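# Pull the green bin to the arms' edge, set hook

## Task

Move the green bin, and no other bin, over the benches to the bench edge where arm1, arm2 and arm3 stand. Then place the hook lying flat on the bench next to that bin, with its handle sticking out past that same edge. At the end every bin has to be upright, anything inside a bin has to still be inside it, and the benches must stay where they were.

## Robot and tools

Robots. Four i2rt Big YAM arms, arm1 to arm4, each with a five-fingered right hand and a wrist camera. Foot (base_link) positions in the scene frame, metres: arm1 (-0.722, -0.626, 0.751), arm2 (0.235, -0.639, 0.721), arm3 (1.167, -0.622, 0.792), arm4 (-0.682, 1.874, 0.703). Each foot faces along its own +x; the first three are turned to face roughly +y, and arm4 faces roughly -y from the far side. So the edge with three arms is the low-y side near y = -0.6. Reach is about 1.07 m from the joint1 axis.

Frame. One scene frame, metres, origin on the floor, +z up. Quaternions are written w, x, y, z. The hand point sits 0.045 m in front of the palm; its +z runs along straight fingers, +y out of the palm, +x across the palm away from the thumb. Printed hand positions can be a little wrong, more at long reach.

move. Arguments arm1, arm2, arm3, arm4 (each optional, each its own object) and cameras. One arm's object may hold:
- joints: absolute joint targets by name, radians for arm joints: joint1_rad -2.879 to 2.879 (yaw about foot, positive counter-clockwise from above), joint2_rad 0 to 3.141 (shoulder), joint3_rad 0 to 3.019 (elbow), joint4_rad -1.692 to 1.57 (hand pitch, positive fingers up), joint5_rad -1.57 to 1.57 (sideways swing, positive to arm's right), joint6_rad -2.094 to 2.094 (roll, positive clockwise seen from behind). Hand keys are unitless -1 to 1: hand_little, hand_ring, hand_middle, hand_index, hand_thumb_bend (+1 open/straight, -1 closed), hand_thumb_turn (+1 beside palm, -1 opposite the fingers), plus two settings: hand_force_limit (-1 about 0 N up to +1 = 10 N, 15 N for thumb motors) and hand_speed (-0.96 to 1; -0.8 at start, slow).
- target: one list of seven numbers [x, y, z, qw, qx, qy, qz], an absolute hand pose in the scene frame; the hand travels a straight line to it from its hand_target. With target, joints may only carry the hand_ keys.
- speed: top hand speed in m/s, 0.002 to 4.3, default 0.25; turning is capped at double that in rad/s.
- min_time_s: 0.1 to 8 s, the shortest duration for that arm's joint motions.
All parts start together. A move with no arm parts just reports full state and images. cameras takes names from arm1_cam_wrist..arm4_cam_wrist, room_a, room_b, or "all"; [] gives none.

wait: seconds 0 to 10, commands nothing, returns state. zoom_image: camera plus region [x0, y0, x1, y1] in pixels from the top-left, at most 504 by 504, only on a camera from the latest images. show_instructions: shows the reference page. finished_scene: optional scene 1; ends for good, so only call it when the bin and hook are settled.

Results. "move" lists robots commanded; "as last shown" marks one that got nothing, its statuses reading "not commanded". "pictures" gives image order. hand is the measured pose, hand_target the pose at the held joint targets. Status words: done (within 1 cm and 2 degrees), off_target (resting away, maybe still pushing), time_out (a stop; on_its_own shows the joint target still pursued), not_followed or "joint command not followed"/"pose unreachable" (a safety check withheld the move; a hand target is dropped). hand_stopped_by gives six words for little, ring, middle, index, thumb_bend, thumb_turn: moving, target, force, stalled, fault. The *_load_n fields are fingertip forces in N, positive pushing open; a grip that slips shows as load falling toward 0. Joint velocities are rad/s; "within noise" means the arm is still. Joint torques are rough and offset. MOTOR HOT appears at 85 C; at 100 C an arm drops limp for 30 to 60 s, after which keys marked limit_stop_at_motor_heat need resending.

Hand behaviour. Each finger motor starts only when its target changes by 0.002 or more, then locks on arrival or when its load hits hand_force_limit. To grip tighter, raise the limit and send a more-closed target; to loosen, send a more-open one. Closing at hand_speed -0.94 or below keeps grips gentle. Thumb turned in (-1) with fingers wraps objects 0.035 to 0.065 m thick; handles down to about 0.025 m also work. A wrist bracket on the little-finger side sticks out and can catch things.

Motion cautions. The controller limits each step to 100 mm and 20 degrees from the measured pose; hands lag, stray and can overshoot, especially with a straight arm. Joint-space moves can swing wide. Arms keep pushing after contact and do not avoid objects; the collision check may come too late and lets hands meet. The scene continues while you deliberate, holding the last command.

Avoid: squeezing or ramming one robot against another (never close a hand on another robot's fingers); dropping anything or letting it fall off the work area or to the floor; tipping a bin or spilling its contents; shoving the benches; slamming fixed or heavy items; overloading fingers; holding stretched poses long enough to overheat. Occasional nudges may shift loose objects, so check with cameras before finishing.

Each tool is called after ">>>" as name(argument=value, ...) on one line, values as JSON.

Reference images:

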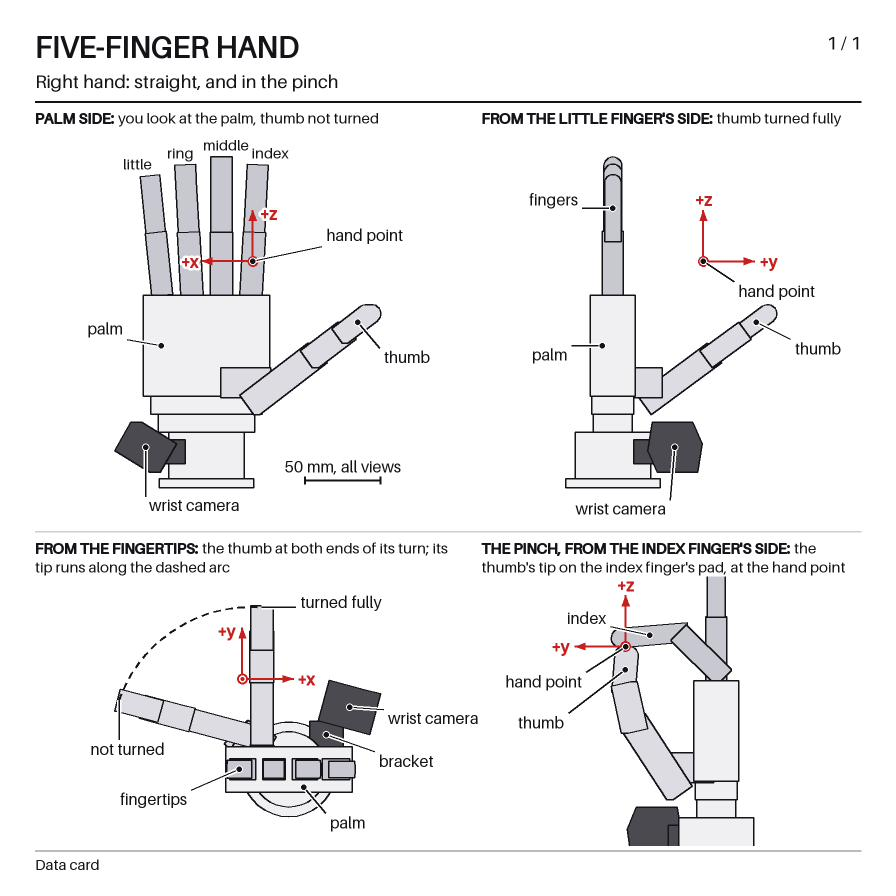

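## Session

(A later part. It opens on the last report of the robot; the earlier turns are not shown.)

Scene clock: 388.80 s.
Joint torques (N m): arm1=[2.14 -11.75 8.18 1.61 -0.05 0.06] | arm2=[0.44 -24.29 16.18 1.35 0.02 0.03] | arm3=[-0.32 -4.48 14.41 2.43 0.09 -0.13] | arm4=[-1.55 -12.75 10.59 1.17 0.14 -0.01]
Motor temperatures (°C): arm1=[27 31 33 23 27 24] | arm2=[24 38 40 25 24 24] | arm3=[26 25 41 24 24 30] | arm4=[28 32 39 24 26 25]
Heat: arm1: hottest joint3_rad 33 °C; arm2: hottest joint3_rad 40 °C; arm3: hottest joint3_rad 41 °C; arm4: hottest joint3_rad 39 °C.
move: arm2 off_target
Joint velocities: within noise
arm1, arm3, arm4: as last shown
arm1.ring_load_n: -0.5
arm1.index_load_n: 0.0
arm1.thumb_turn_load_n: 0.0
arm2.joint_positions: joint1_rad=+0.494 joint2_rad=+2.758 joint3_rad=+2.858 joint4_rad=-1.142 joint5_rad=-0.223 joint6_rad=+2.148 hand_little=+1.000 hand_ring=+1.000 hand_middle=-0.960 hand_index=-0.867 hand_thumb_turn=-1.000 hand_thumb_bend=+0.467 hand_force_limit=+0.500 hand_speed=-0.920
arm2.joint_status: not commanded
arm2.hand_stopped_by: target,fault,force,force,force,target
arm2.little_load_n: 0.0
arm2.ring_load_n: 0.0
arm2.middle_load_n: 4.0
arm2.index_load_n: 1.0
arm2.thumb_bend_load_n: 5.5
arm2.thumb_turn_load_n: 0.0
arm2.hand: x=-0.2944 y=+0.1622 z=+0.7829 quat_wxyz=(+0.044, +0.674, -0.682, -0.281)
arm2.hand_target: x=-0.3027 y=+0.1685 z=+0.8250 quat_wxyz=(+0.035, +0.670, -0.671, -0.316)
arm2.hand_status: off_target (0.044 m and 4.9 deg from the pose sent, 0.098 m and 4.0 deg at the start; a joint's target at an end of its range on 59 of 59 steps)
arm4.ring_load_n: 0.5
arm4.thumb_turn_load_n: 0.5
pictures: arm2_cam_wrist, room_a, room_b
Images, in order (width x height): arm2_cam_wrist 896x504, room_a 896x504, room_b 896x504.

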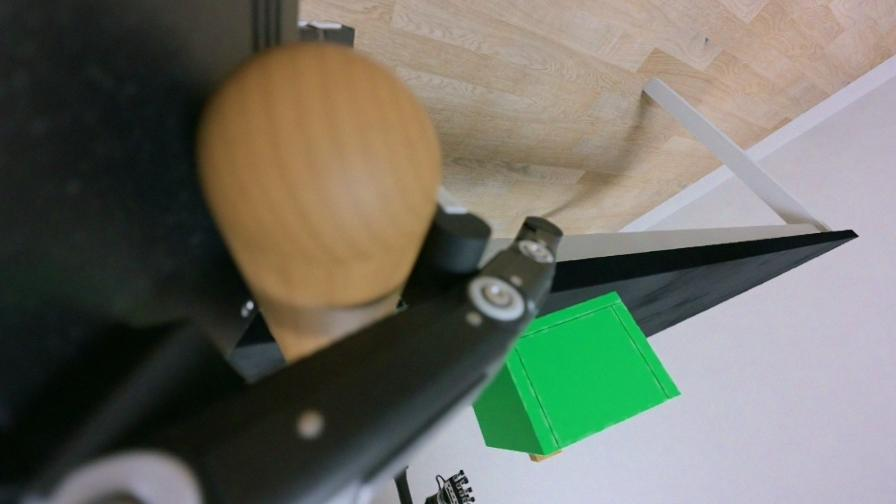

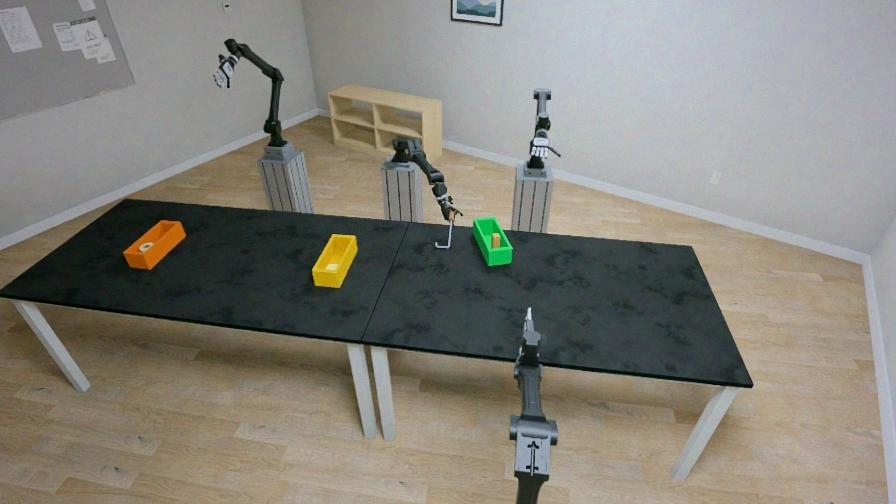

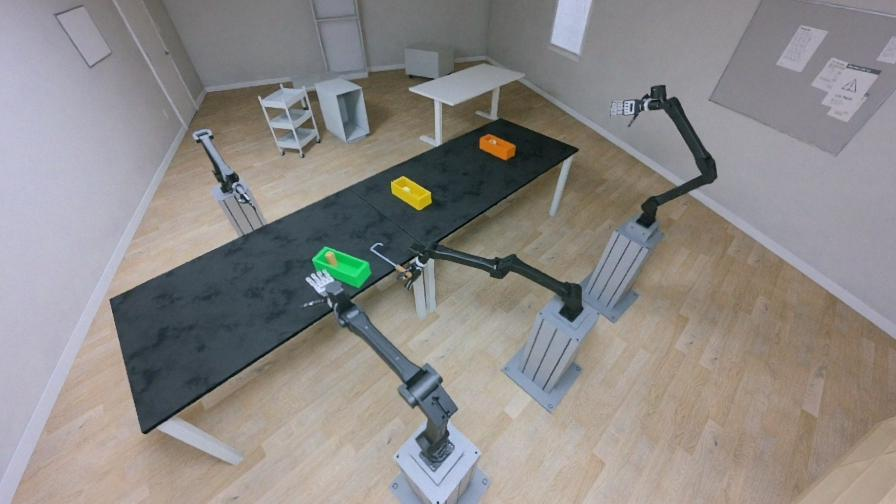

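>>> move(arm2={"target": [-0.35, 0.175, 0.822, -0.0479, -0.6466, 0.7007, 0.2969], "speed": 0.08}, cameras=["room_a","room_b","arm2_cam_wrist"])

>>> zoom_image(camera="room_b", region=[340, 220, 450, 310])

>>> zoom_image(camera="room_a", region=[420, 190, 540, 280])

Scene clock: 395.10 s.
Joint torques (N m): arm1=[2.67 -11.75 8.29 1.47 -0.06 0.02] | arm2=[0.73 -24.94 16.35 2.43 0.06 0.04] | arm3=[-0.85 -4.78 14.53 2.25 0.11 -0.14] | arm4=[-1.55 -12.75 10.54 1.13 0.13 -0.02]
Motor temperatures (°C): arm1=[27 31 33 23 27 24] | arm2=[24 39 40 25 24 24] | arm3=[26 25 41 24 24 30] | arm4=[28 32 39 24 26 25]
Heat: arm1: hottest joint3_rad 33 °C; arm2: hottest joint3_rad 40 °C; arm3: hottest joint3_rad 41 °C; arm4: hottest joint3_rad 39 °C.
move: arm2 off_target
Joint velocities: within noise
arm1, arm3, arm4: as last shown
arm1.ring_load_n: 0.0
arm2.joint_positions: joint1_rad=+0.533 joint2_rad=+2.791 joint3_rad=+2.858 joint4_rad=-1.018 joint5_rad=-0.191 joint6_rad=+2.148 hand_little=+1.000 hand_ring=+1.000 hand_middle=-0.960 hand_index=-0.867 hand_thumb_turn=-1.000 hand_thumb_bend=+0.467 hand_force_limit=+0.500 hand_speed=-0.920
arm2.joint_status: not commanded
arm2.hand_stopped_by: target,fault,force,force,force,target
arm2.little_load_n: 0.0
arm2.ring_load_n: 0.0
arm2.middle_load_n: 3.5
arm2.index_load_n: 1.0
arm2.thumb_bend_load_n: 5.5
arm2.thumb_turn_load_n: 0.0
arm2.hand: x=-0.3314 y=+0.1625 z=+0.7739 quat_wxyz=(+0.023, +0.679, -0.661, -0.320)
arm2.hand_target: x=-0.3454 y=+0.1686 z=+0.8229 quat_wxyz=(+0.013, +0.673, -0.643, -0.365)
arm2.hand_status: off_target (0.053 m and 7.0 deg from the pose sent, 0.069 m and 4.2 deg at the start; a joint's target at an end of its range on 46 of 46 steps)
arm4.ring_load_n: 0.0
pictures: arm2_cam_wrist, room_a, room_b
Images, in order (width x height): arm2_cam_wrist 896x504, room_a 896x504, room_b 896x504.

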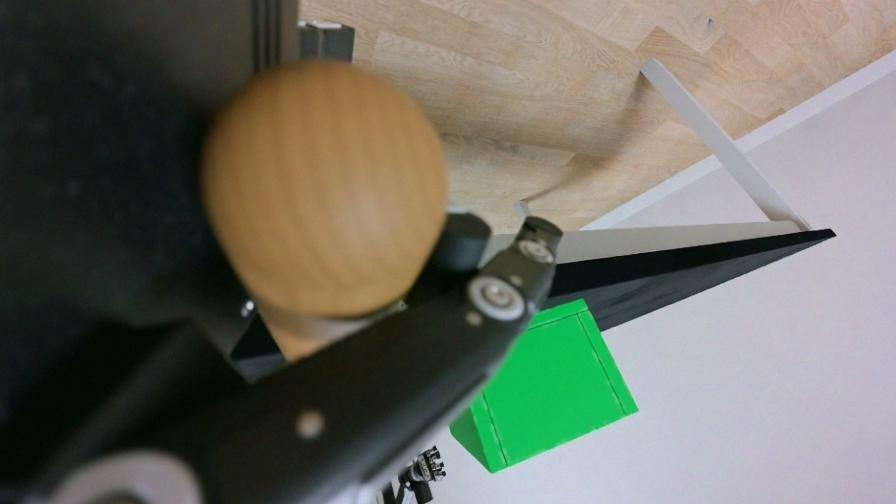

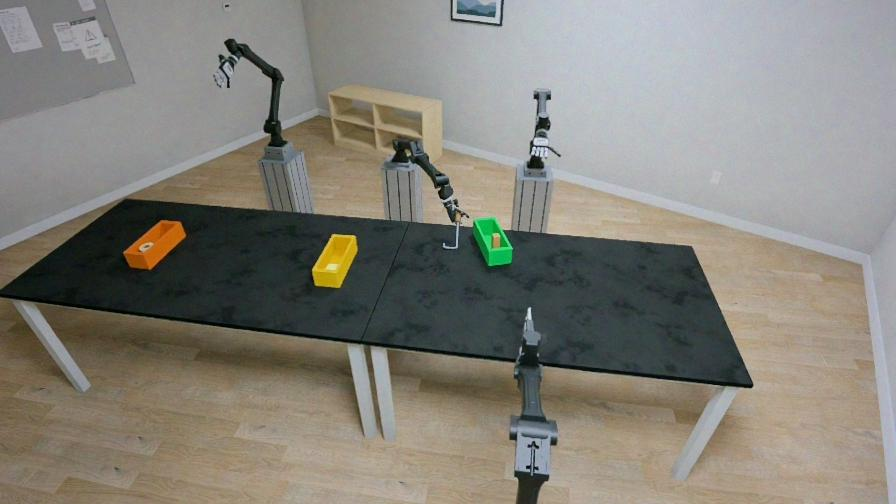

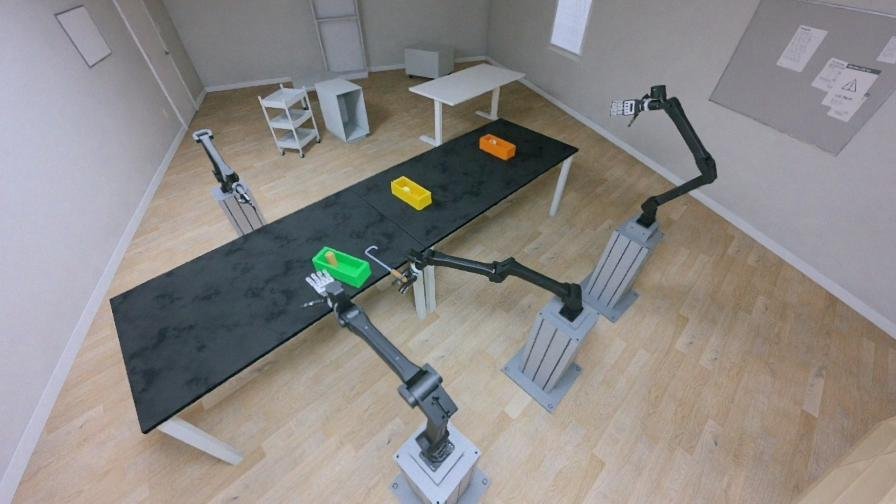

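Scaled by 4.582.

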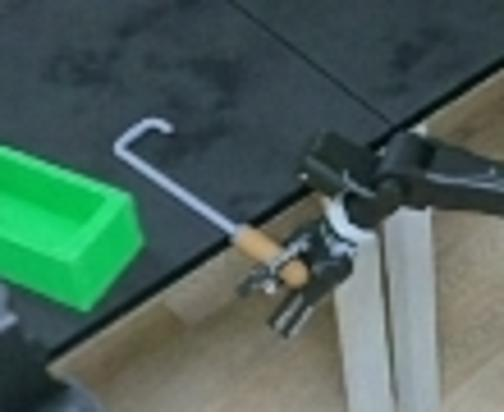

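Scaled by 4.200.

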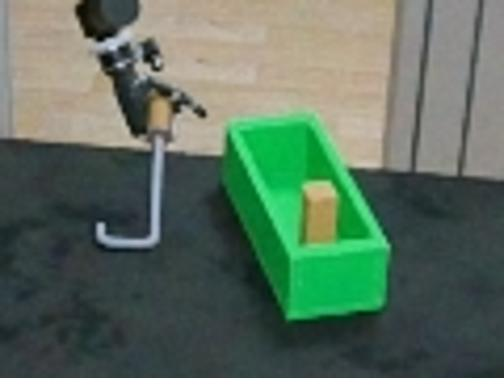

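>>> move(arm2={"target": [-0.375, 0.175, 0.829, -0.03, -0.670, 0.665, 0.328], "speed": 0.08}, cameras=["room_a","room_b","arm2_cam_wrist"])

>>> zoom_image(camera="room_b", region=[340, 220, 450, 310])

>>> zoom_image(camera="room_a", region=[420, 190, 540, 280])

Scene clock: 398.43 s.
Joint torques (N m): arm1=[2.14 -11.46 8.21 1.52 -0.04 0.05] | arm2=[0.91 -24.88 16.44 2.62 0.11 0.04] | arm3=[-0.44 -4.72 14.45 2.39 0.06 -0.07] | arm4=[-1.61 -12.86 10.58 1.18 0.13 -0.02]
Motor temperatures (°C): arm1=[27 31 33 23 27 24] | arm2=[24 39 41 25 24 24] | arm3=[26 25 41 24 24 30] | arm4=[28 32 39 24 26 25]
Heat: arm1: hottest joint3_rad 33 °C; arm2: hottest joint3_rad 41 °C; arm3: hottest joint3_rad 41 °C; arm4: hottest joint3_rad 39 °C.
move: arm2 off_target
Joint velocities: within noise
arm1: as last shown
arm1.index_load_n: -0.5
arm1.thumb_turn_load_n: -0.5
arm2.joint_positions: joint1_rad=+0.556 joint2_rad=+2.805 joint3_rad=+2.858 joint4_rad=-0.943 joint5_rad=-0.167 joint6_rad=+2.148 hand_little=+1.000 hand_ring=+1.000 hand_middle=-0.960 hand_index=-0.867 hand_thumb_turn=-1.000 hand_thumb_bend=+0.467 hand_force_limit=+0.500 hand_speed=-0.920
arm2.joint_status: not commanded
arm2.hand_stopped_by: target,fault,force,force,force,target
arm2.little_load_n: 0.0
arm2.ring_load_n: 0.0
arm2.middle_load_n: 3.5
arm2.index_load_n: 2.5
arm2.thumb_bend_load_n: 5.0
arm2.thumb_turn_load_n: 0.5
arm2.hand: x=-0.3533 y=+0.1618 z=+0.7752 quat_wxyz=(+0.009, +0.679, -0.647, -0.346)
arm2.hand_target: x=-0.3691 y=+0.1668 z=+0.8300 quat_wxyz=(-0.002, +0.671, -0.627, -0.395)
arm2.hand_status: off_target (0.060 m and 3.9 deg from the pose sent, 0.072 m and 1.6 deg at the start; a joint's target at an end of its range on 41 of 42 steps)
arm3.joint_positions: joint1_rad=+0.007 joint2_rad=+0.996 joint3_rad=+1.653 joint4_rad=-1.015 joint5_rad=-0.002 joint6_rad=-1.557 hand_little=+1.000 hand_ring=+1.000 hand_middle=+1.000 hand_index=+1.000 hand_thumb_turn=+1.000 hand_thumb_bend=+1.000 hand_force_limit=+0.000 hand_speed=-0.800
arm3.joint_status: not commanded
arm3.hand_stopped_by: target,target,target,target,target,target
arm3.little_load_n: 0.0
arm3.ring_load_n: 0.0
arm3.middle_load_n: 0.0
arm3.index_load_n: 0.0
arm3.thumb_bend_load_n: 0.0
arm3.thumb_turn_load_n: 0.0
arm3.hand: x=+1.2539 y=-0.2099 z=+1.3857 quat_wxyz=(-0.393, +0.603, +0.559, +0.411)
arm3.hand_target: x=+1.2571 y=-0.2122 z=+1.4138 quat_wxyz=(-0.405, +0.590, +0.549, +0.432)
arm3.hand_status: not commanded
arm4.joint_positions: joint1_rad=+0.048 joint2_rad=+1.686 joint3_rad=+1.164 joint4_rad=+0.375 joint5_rad=-0.005 joint6_rad=-1.556 hand_little=+1.000 hand_ring=+1.000 hand_middle=+1.000 hand_index=+1.000 hand_thumb_turn=-1.000 hand_thumb_bend=-0.949 hand_force_limit=+0.000 hand_speed=-0.800
arm4.joint_status: not commanded
arm4.hand_stopped_by: target,target,target,target,force,target
arm4.little_load_n: 0.0
arm4.ring_load_n: 0.0
arm4.middle_load_n: 0.0
arm4.index_load_n: 0.0
arm4.thumb_bend_load_n: 8.0
arm4.thumb_turn_load_n: 0.5
arm4.hand: x=-0.7343 y=+1.1492 z=+0.9427 quat_wxyz=(+0.459, +0.537, -0.533, +0.465)
arm4.hand_target: x=-0.7400 y=+1.1500 z=+0.9499 quat_wxyz=(+0.464, +0.534, -0.534, +0.464)
arm4.hand_status: not commanded
pictures: arm2_cam_wrist, room_a, room_b
Images, in order (width x height): arm2_cam_wrist 896x504, room_a 896x504, room_b 896x504.

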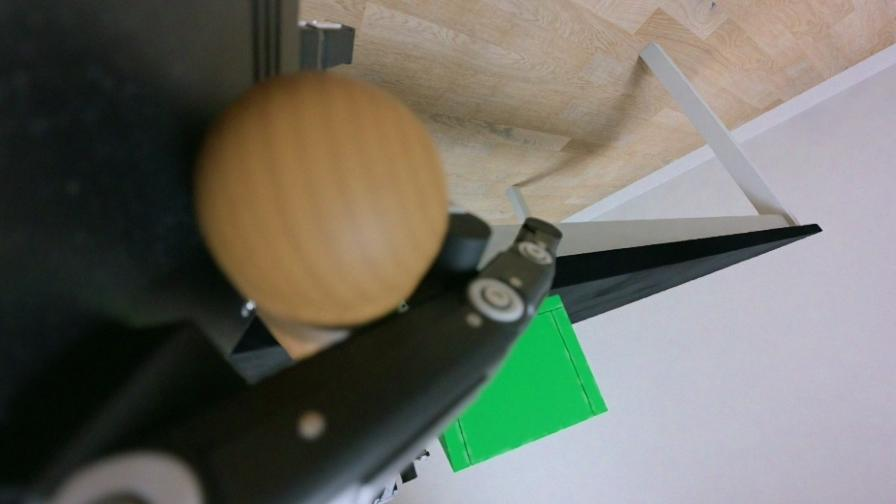

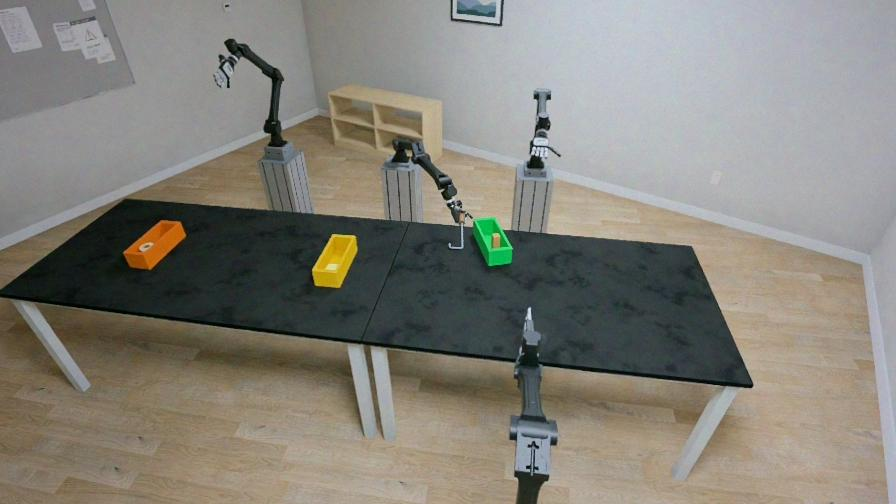

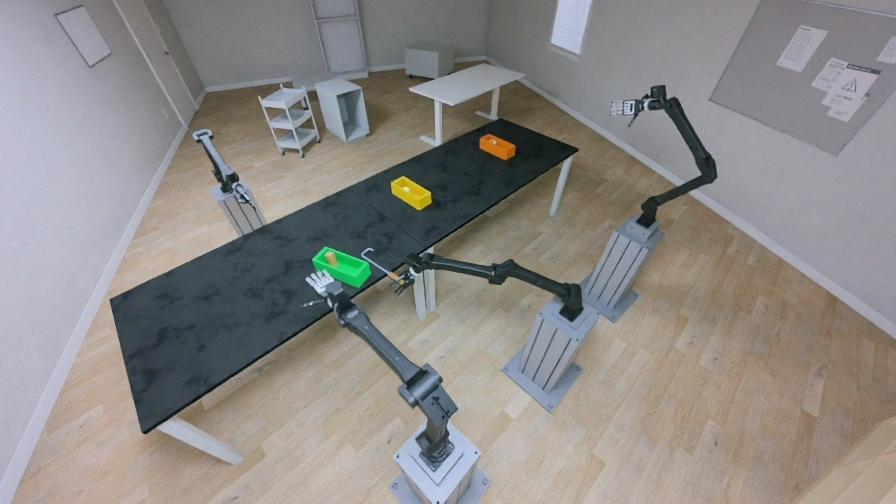

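Scaled by 4.582.

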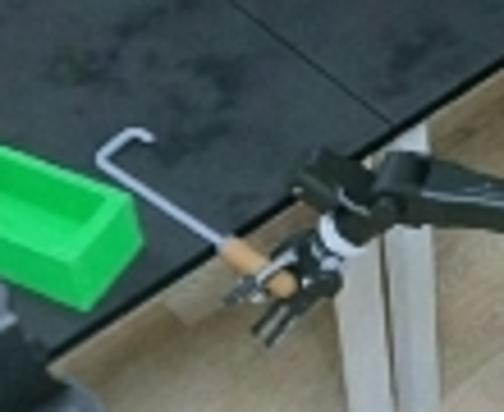

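Scaled by 4.200.

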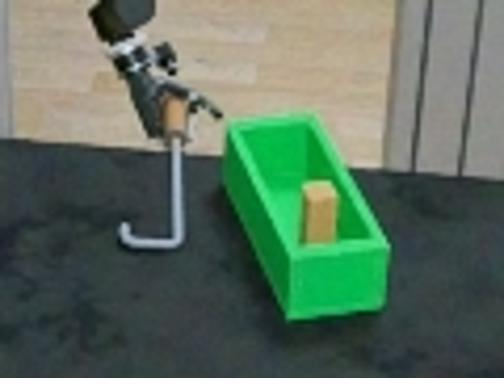

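>>> zoom_image(camera="room_b", region=[350, 240, 420, 300])

>>> zoom_image(camera="room_a", region=[435, 200, 495, 260])

Scaled by 7.200.

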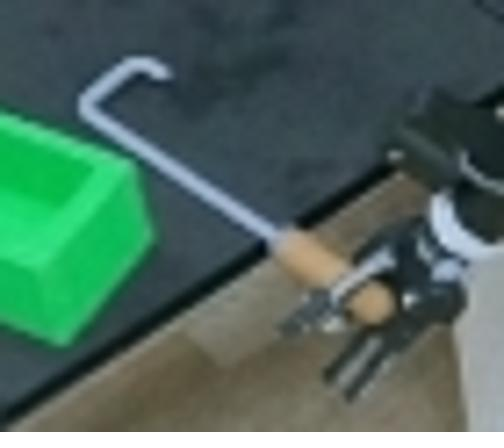

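Scaled by 8.400.

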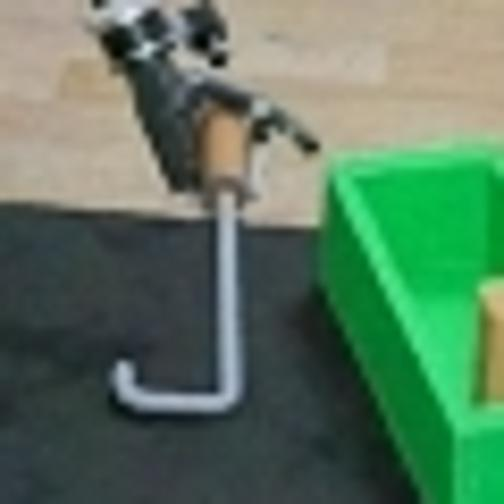

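>>> move(arm2={"joints": {"hand_thumb_bend": 0.56, "hand_speed": -0.92}}, cameras=["room_a","room_b","arm2_cam_wrist"])

>>> zoom_image(camera="room_b", region=[350, 240, 420, 300])

>>> zoom_image(camera="room_a", region=[435, 200, 495, 260])

Scene clock: 402.43 s.
Joint torques (N m): arm1=[2.32 -11.63 8.29 1.57 -0.05 0.05] | arm2=[0.85 -25.11 16.44 2.65 0.08 0.04] | arm3=[-0.26 -4.13 14.54 2.3 0.11 -0.1] | arm4=[-1.49 -12.92 10.59 1.17 0.12 -0.02]
Motor temperatures (°C): arm1=[27 31 33 23 27 24] | arm2=[24 39 41 25 24 24] | arm3=[26 25 41 24 24 30] | arm4=[28 32 39 24 26 25]
Heat: arm1: hottest joint3_rad 33 °C; arm2: hottest joint3_rad 41 °C; arm3: hottest joint3_rad 41 °C; arm4: hottest joint3_rad 39 °C.
move: arm2 done
Joint velocities: within noise
arm1, arm3, arm4: as last shown
arm1.index_load_n: 0.0
arm2.joint_positions: joint1_rad=+0.556 joint2_rad=+2.805 joint3_rad=+2.858 joint4_rad=-0.939 joint5_rad=-0.165 joint6_rad=+2.148 hand_little=+1.000 hand_ring=+1.000 hand_middle=-0.960 hand_index=-0.867 hand_thumb_turn=-1.000 hand_thumb_bend=+0.560 hand_force_limit=+0.500 hand_speed=-0.920
arm2.joint_status: all done
arm2.hand_stopped_by: target,fault,force,force,target,target
arm2.little_load_n: 0.0
arm2.ring_load_n: 0.0
arm2.middle_load_n: 2.5
arm2.index_load_n: 2.0
arm2.thumb_bend_load_n: 0.0
arm2.thumb_turn_load_n: 1.0
arm2.hand: x=-0.3534 y=+0.1626 z=+0.7751 quat_wxyz=(+0.008, +0.679, -0.647, -0.347)
arm2.hand_target: x=-0.3690 y=+0.1668 z=+0.8298 quat_wxyz=(-0.002, +0.671, -0.627, -0.395)
arm2.hand_status: not commanded
arm3.middle_load_n: -0.5
arm3.index_load_n: 0.5
pictures: arm2_cam_wrist, room_a, room_b
Images, in order (width x height): arm2_cam_wrist 896x504, room_a 896x504, room_b 896x504.

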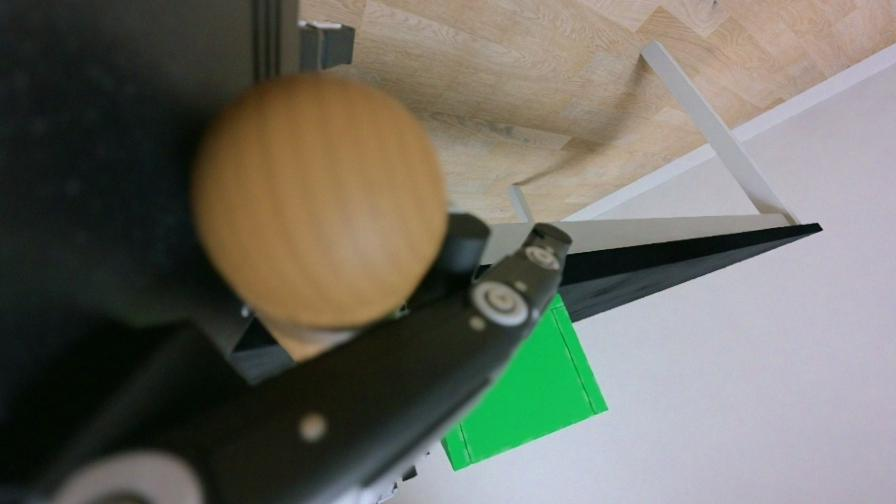

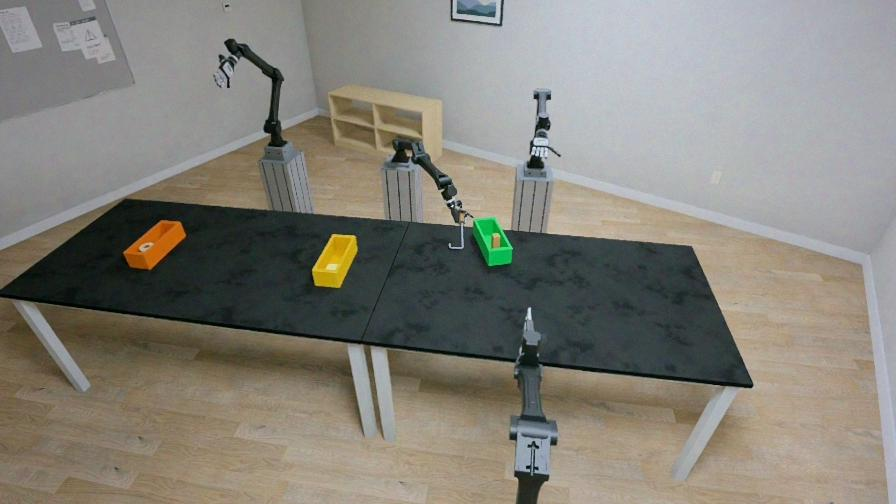

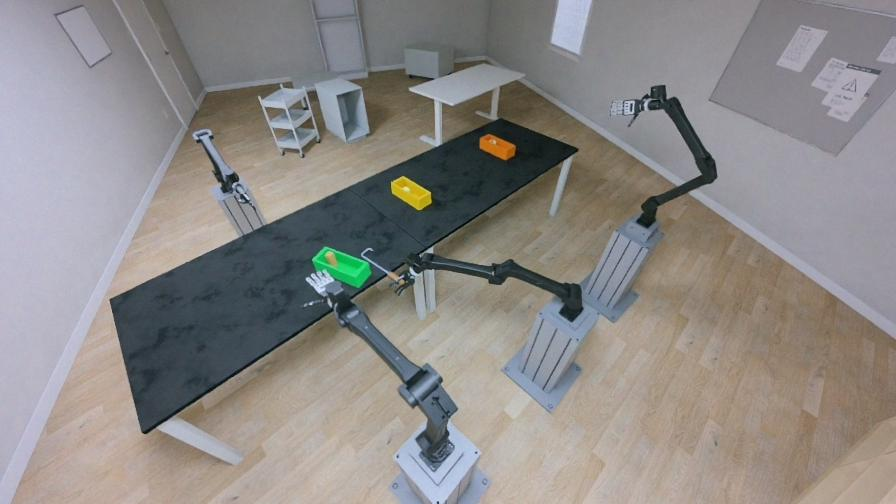

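Scaled by 7.200.

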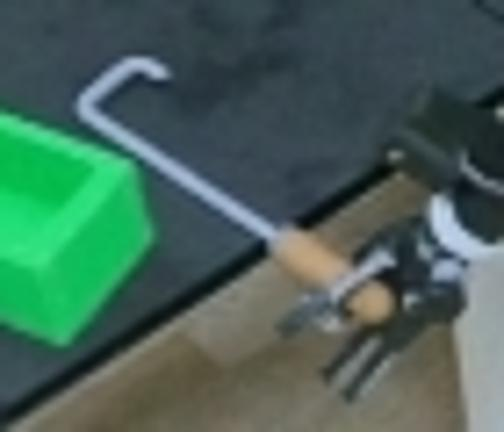

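Scaled by 8.400.

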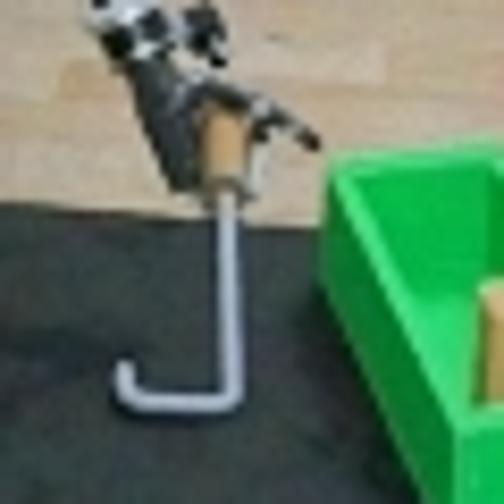

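>>> move(arm2={"joints": {"hand_thumb_bend": 1.0, "hand_speed": -0.85}})

>>> move(arm2={"joints": {"hand_middle": -0.7, "hand_index": -0.65, "hand_speed": -0.93}}, cameras=["room_a","room_b","arm2_cam_wrist"])

>>> zoom_image(camera="room_b", region=[350, 240, 420, 300])

>>> zoom_image(camera="room_a", region=[435, 200, 495, 260])

Scene clock: 406.50 s.
Joint torques (N m): arm1=[2.55 -11.69 8.2 1.47 -0.03 0.01] | arm2=[0.91 -25.05 16.46 2.58 0.07 0.05] | arm3=[-0.5 -4.48 14.5 2.21 0.09 -0.14] | arm4=[-1.49 -12.69 10.55 1.18 0.13 -0.02]
Motor temperatures (°C): arm1=[27 31 33 23 27 24] | arm2=[24 40 41 25 24 24] | arm3=[26 25 41 24 24 30] | arm4=[28 32 39 24 26 25]
Heat: arm1: hottest joint3_rad 33 °C; arm2: hottest joint3_rad 41 °C; arm3: hottest joint3_rad 41 °C; arm4: hottest joint3_rad 39 °C.
move: arm2 done
Joint velocities: within noise
arm1, arm3, arm4: as last shown
arm1.index_load_n: -0.5
arm1.thumb_turn_load_n: 0.0
arm2.joint_positions: joint1_rad=+0.556 joint2_rad=+2.805 joint3_rad=+2.858 joint4_rad=-0.938 joint5_rad=-0.165 joint6_rad=+2.148 hand_little=+1.000 hand_ring=+1.000 hand_middle=-0.960 hand_index=-0.867 hand_thumb_turn=-1.000 hand_thumb_bend=+1.000 hand_force_limit=+0.500 hand_speed=-0.850
arm2.joint_status: all done
arm2.hand_stopped_by: target,fault,force,force,target,target
arm2.little_load_n: 0.0
arm2.ring_load_n: 0.0
arm2.middle_load_n: 2.0
arm2.index_load_n: 2.0
arm2.thumb_bend_load_n: 0.0
arm2.thumb_turn_load_n: 0.0
arm2.hand: x=-0.3535 y=+0.1628 z=+0.7754 quat_wxyz=(+0.008, +0.679, -0.647, -0.348)
arm2.hand_target: x=-0.3690 y=+0.1668 z=+0.8298 quat_wxyz=(-0.002, +0.671, -0.627, -0.394)
arm2.hand_status: not commanded
arm3.middle_load_n: 0.0
arm3.index_load_n: 0.0
pictures: none

Scene clock: 408.30 s.
Joint torques (N m): arm1=[2.2 -11.4 8.36 1.55 -0.05 0.04] | arm2=[0.79 -25.05 15.86 2.35 0.07 0.05] | arm3=[-0.73 -4.54 14.37 2.13 0.08 -0.14] | arm4=[-1.67 -12.86 10.61 1.17 0.13 -0.02]
Motor temperatures (°C): arm1=[27 31 33 23 27 24] | arm2=[24 40 41 25 24 24] | arm3=[26 25 41 24 24 30] | arm4=[28 32 39 24 26 25]
Heat: arm1: hottest joint3_rad 33 °C; arm2: hottest joint3_rad 41 °C; arm3: hottest joint3_rad 41 °C; arm4: hottest joint3_rad 39 °C.
move: arm2 done
Joint velocities: within noise
arm1, arm3, arm4: as last shown
arm1.little_load_n: -0.5
arm1.index_load_n: 0.0
arm2.joint_positions: joint1_rad=+0.558 joint2_rad=+2.805 joint3_rad=+2.865 joint4_rad=-0.932 joint5_rad=-0.165 joint6_rad=+2.148 hand_little=+1.000 hand_ring=+1.000 hand_middle=-0.700 hand_index=-0.650 hand_thumb_turn=-1.000 hand_thumb_bend=+1.000 hand_force_limit=+0.500 hand_speed=-0.930
arm2.joint_status: all done
arm2.hand_stopped_by: target,fault,target,target,target,target
arm2.little_load_n: 0.0
arm2.ring_load_n: 0.0
arm2.middle_load_n: -0.5
arm2.index_load_n: 0.5
arm2.thumb_bend_load_n: -0.5
arm2.thumb_turn_load_n: 0.0
arm2.hand: x=-0.3560 y=+0.1632 z=+0.7807 quat_wxyz=(+0.007, +0.678, -0.644, -0.353)
arm2.hand_target: x=-0.3690 y=+0.1668 z=+0.8298 quat_wxyz=(-0.002, +0.671, -0.627, -0.395)
arm2.hand_status: not commanded
pictures: arm2_cam_wrist, room_a, room_b
Images, in order (width x height): arm2_cam_wrist 896x504, room_a 896x504, room_b 896x504.

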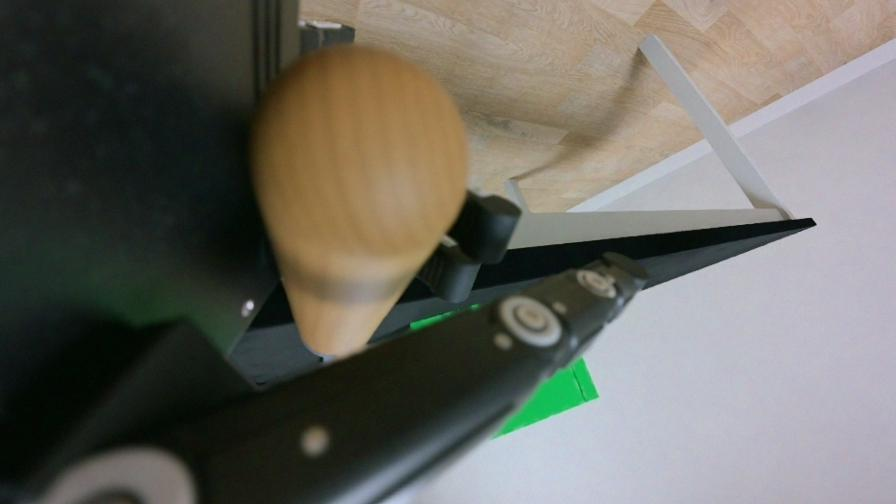

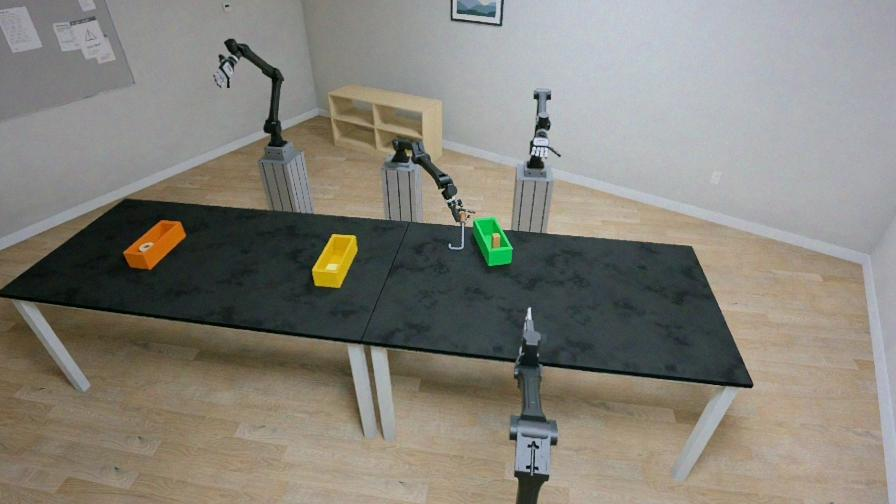

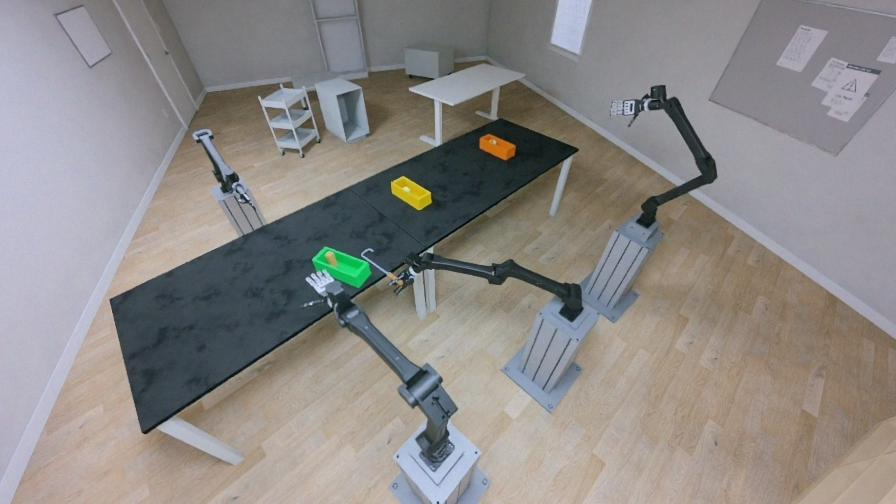

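Scaled by 7.200.

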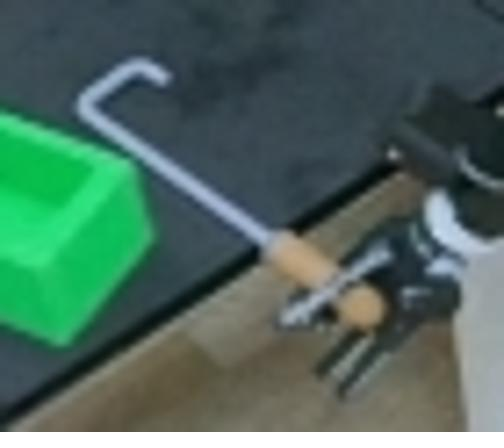

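Scaled by 8.400.

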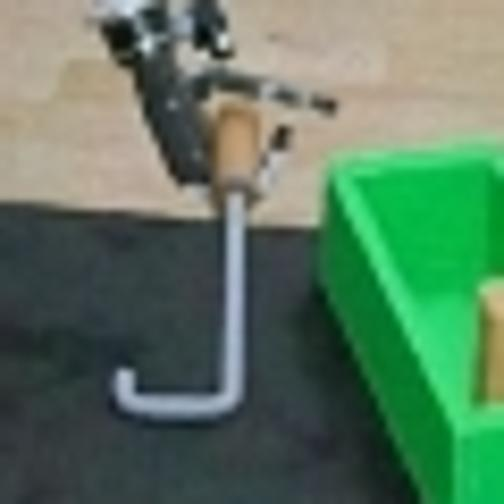

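>>> move(arm2={"joints": {"hand_middle": 0.0, "hand_index": 0.0, "hand_speed": -0.9}})

>>> move(arm2={"joints": {"hand_middle": 1.0, "hand_index": 1.0, "hand_speed": -0.85}}, cameras=["room_a","room_b","arm2_cam_wrist"])

>>> zoom_image(camera="room_b", region=[350, 240, 420, 300])

>>> zoom_image(camera="room_a", region=[435, 200, 495, 260])

Scene clock: 412.77 s.
Joint torques (N m): arm1=[2.14 -11.75 8.25 1.52 -0.05 0.06] | arm2=[0.73 -25.17 15.21 2.19 0.08 0.04] | arm3=[-0.67 -4.89 14.35 2.48 0.08 -0.11] | arm4=[-1.49 -12.92 10.59 1.17 0.13 -0.02]
Motor temperatures (°C): arm1=[27 31 33 23 27 24] | arm2=[24 40 41 25 24 24] | arm3=[26 25 41 24 24 30] | arm4=[28 32 39 24 26 25]
Heat: arm1: hottest joint3_rad 33 °C; arm2: hottest joint3_rad 41 °C; arm3: hottest joint3_rad 41 °C; arm4: hottest joint3_rad 39 °C.
move: arm2 done
Joint velocities: within noise
arm1.joint_positions: joint1_rad=-0.062 joint2_rad=+1.461 joint3_rad=+1.299 joint4_rad=-0.009 joint5_rad=+0.058 joint6_rad=-0.035 hand_little=+1.000 hand_ring=+1.000 hand_middle=+1.000 hand_index=+1.000 hand_thumb_turn=+1.000 hand_thumb_bend=+1.000 hand_force_limit=+0.000 hand_speed=-0.800
arm1.joint_status: not commanded
arm1.hand_stopped_by: target,target,target,target,target,target
arm1.little_load_n: 0.0
arm1.ring_load_n: 0.0
arm1.middle_load_n: -0.5
arm1.index_load_n: 0.0
arm1.thumb_bend_load_n: 0.0
arm1.thumb_turn_load_n: 0.0
arm1.hand: x=-0.7326 y=+0.0529 z=+1.0989 quat_wxyz=(-0.644, +0.764, -0.011, +0.027)
arm1.hand_target: x=-0.7399 y=+0.0500 z=+1.1000 quat_wxyz=(-0.643, +0.766, -0.013, +0.020)
arm1.hand_status: not commanded
arm2.joint_positions: joint1_rad=+0.558 joint2_rad=+2.805 joint3_rad=+2.872 joint4_rad=-0.927 joint5_rad=-0.165 joint6_rad=+2.148 hand_little=+1.000 hand_ring=+1.000 hand_middle=+0.000 hand_index=+0.000 hand_thumb_turn=-1.000 hand_thumb_bend=+1.000 hand_force_limit=+0.500 hand_speed=-0.900
arm2.joint_status: all done
arm2.hand_stopped_by: target,fault,target,target,target,target
arm2.little_load_n: 0.0
arm2.ring_load_n: 0.0
arm2.middle_load_n: 0.0
arm2.index_load_n: 0.5
arm2.thumb_bend_load_n: 0.0
arm2.thumb_turn_load_n: 0.0
arm2.hand: x=-0.3569 y=+0.1648 z=+0.7863 quat_wxyz=(+0.005, +0.677, -0.642, -0.359)
arm2.hand_target: x=-0.3690 y=+0.1668 z=+0.8298 quat_wxyz=(-0.002, +0.671, -0.627, -0.395)
arm2.hand_status: not commanded
arm3, arm4: as last shown
arm4.ring_load_n: 0.5
pictures: none

Scene clock: 415.63 s.
Joint torques (N m): arm1=[2.32 -11.58 8.2 1.5 -0.05 0.05] | arm2=[0.79 -25.05 15.2 2.17 0.08 0.03] | arm3=[-0.73 -4.48 14.38 2.4 0.09 -0.15] | arm4=[-1.61 -12.98 10.56 1.17 0.13 -0.02]
Motor temperatures (°C): arm1=[27 31 33 23 27 24] | arm2=[24 41 42 25 24 24] | arm3=[26 25 41 24 24 30] | arm4=[28 32 39 24 26 25]
Heat: arm1: hottest joint3_rad 33 °C; arm2: hottest joint3_rad 42 °C; arm3: hottest joint3_rad 41 °C; arm4: hottest joint3_rad 39 °C.
move: arm2 done
Joint velocities: within noise
arm1, arm3, arm4: as last shown
arm1.middle_load_n: 0.0
arm2.joint_positions: joint1_rad=+0.558 joint2_rad=+2.805 joint3_rad=+2.872 joint4_rad=-0.927 joint5_rad=-0.165 joint6_rad=+2.148 hand_little=+1.000 hand_ring=+1.000 hand_middle=+1.000 hand_index=+1.000 hand_thumb_turn=-1.000 hand_thumb_bend=+1.000 hand_force_limit=+0.500 hand_speed=-0.850
arm2.joint_status: all done
arm2.hand_stopped_by: target,fault,target,target,target,target
arm2.little_load_n: 0.0
arm2.ring_load_n: 0.0
arm2.middle_load_n: 0.0
arm2.index_load_n: 0.0
arm2.thumb_bend_load_n: 0.0
arm2.thumb_turn_load_n: 0.0
arm2.hand: x=-0.3569 y=+0.1648 z=+0.7863 quat_wxyz=(+0.005, +0.677, -0.642, -0.359)
arm2.hand_target: x=-0.3690 y=+0.1668 z=+0.8298 quat_wxyz=(-0.002, +0.671, -0.627, -0.395)
arm2.hand_status: not commanded
arm4.ring_load_n: 0.0
arm4.thumb_turn_load_n: 1.0
pictures: arm2_cam_wrist, room_a, room_b
Images, in order (width x height): arm2_cam_wrist 896x504, room_a 896x504, room_b 896x504.

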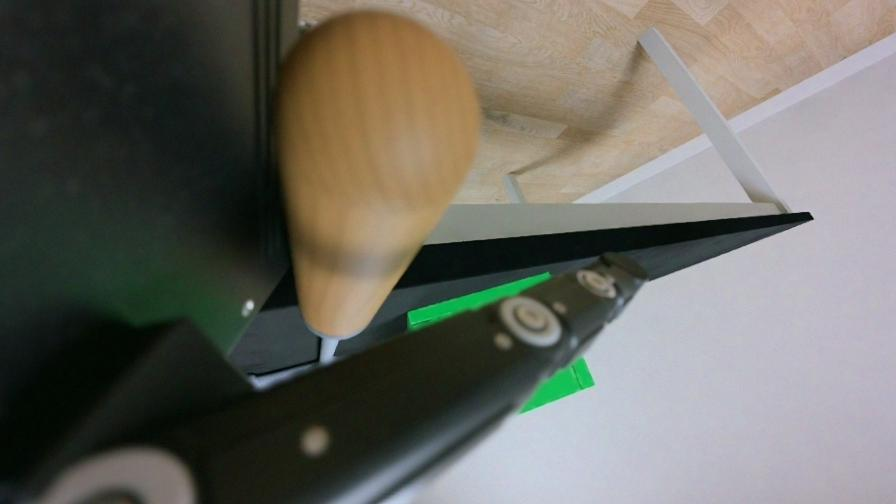

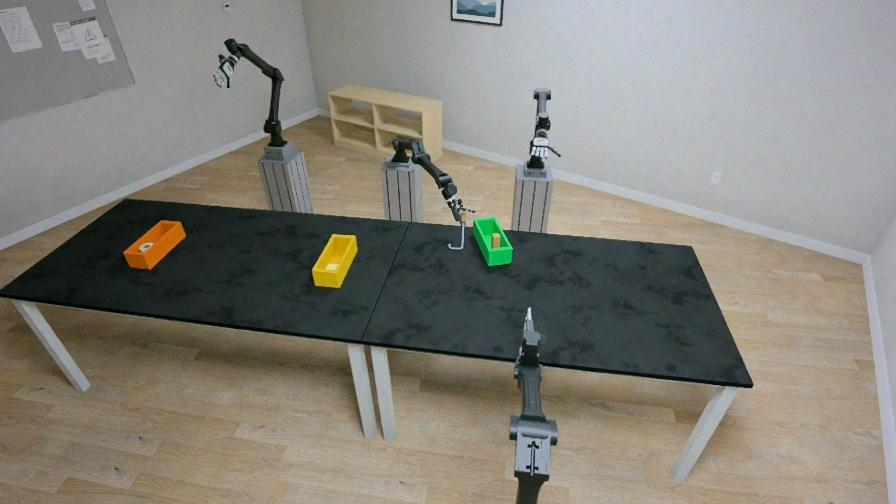

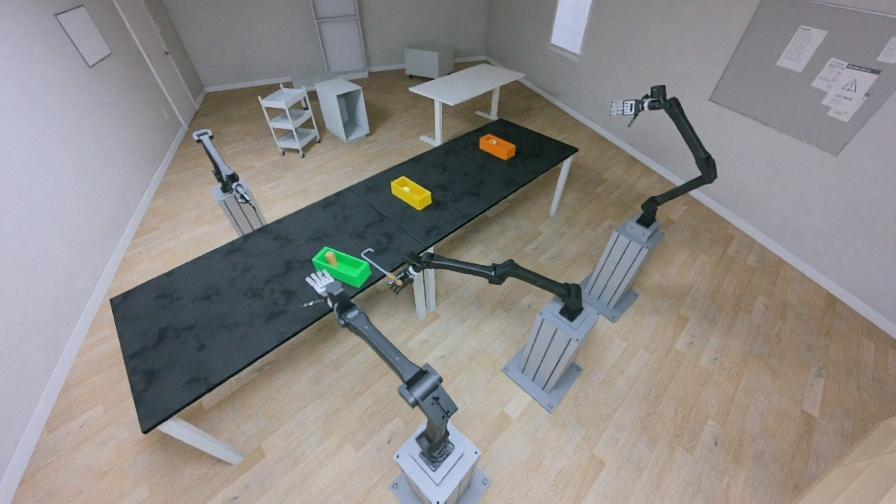

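Scaled by 7.200.

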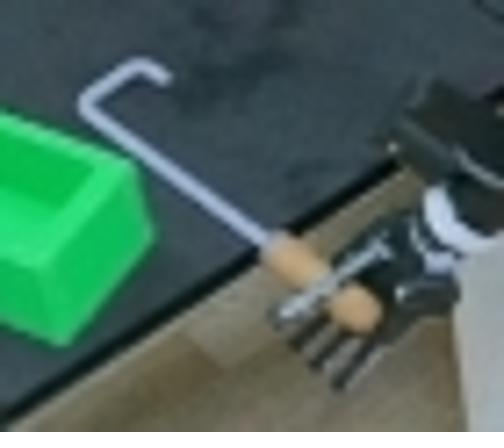

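Scaled by 8.400.

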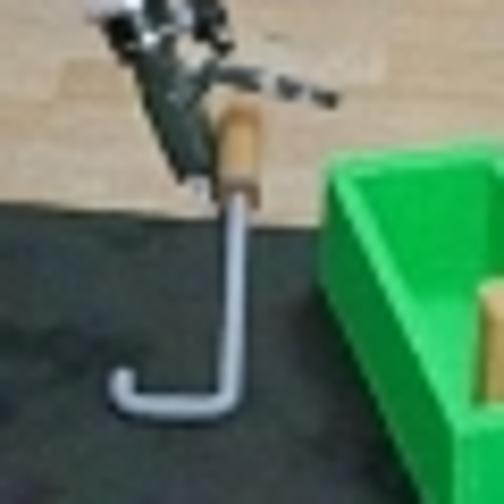

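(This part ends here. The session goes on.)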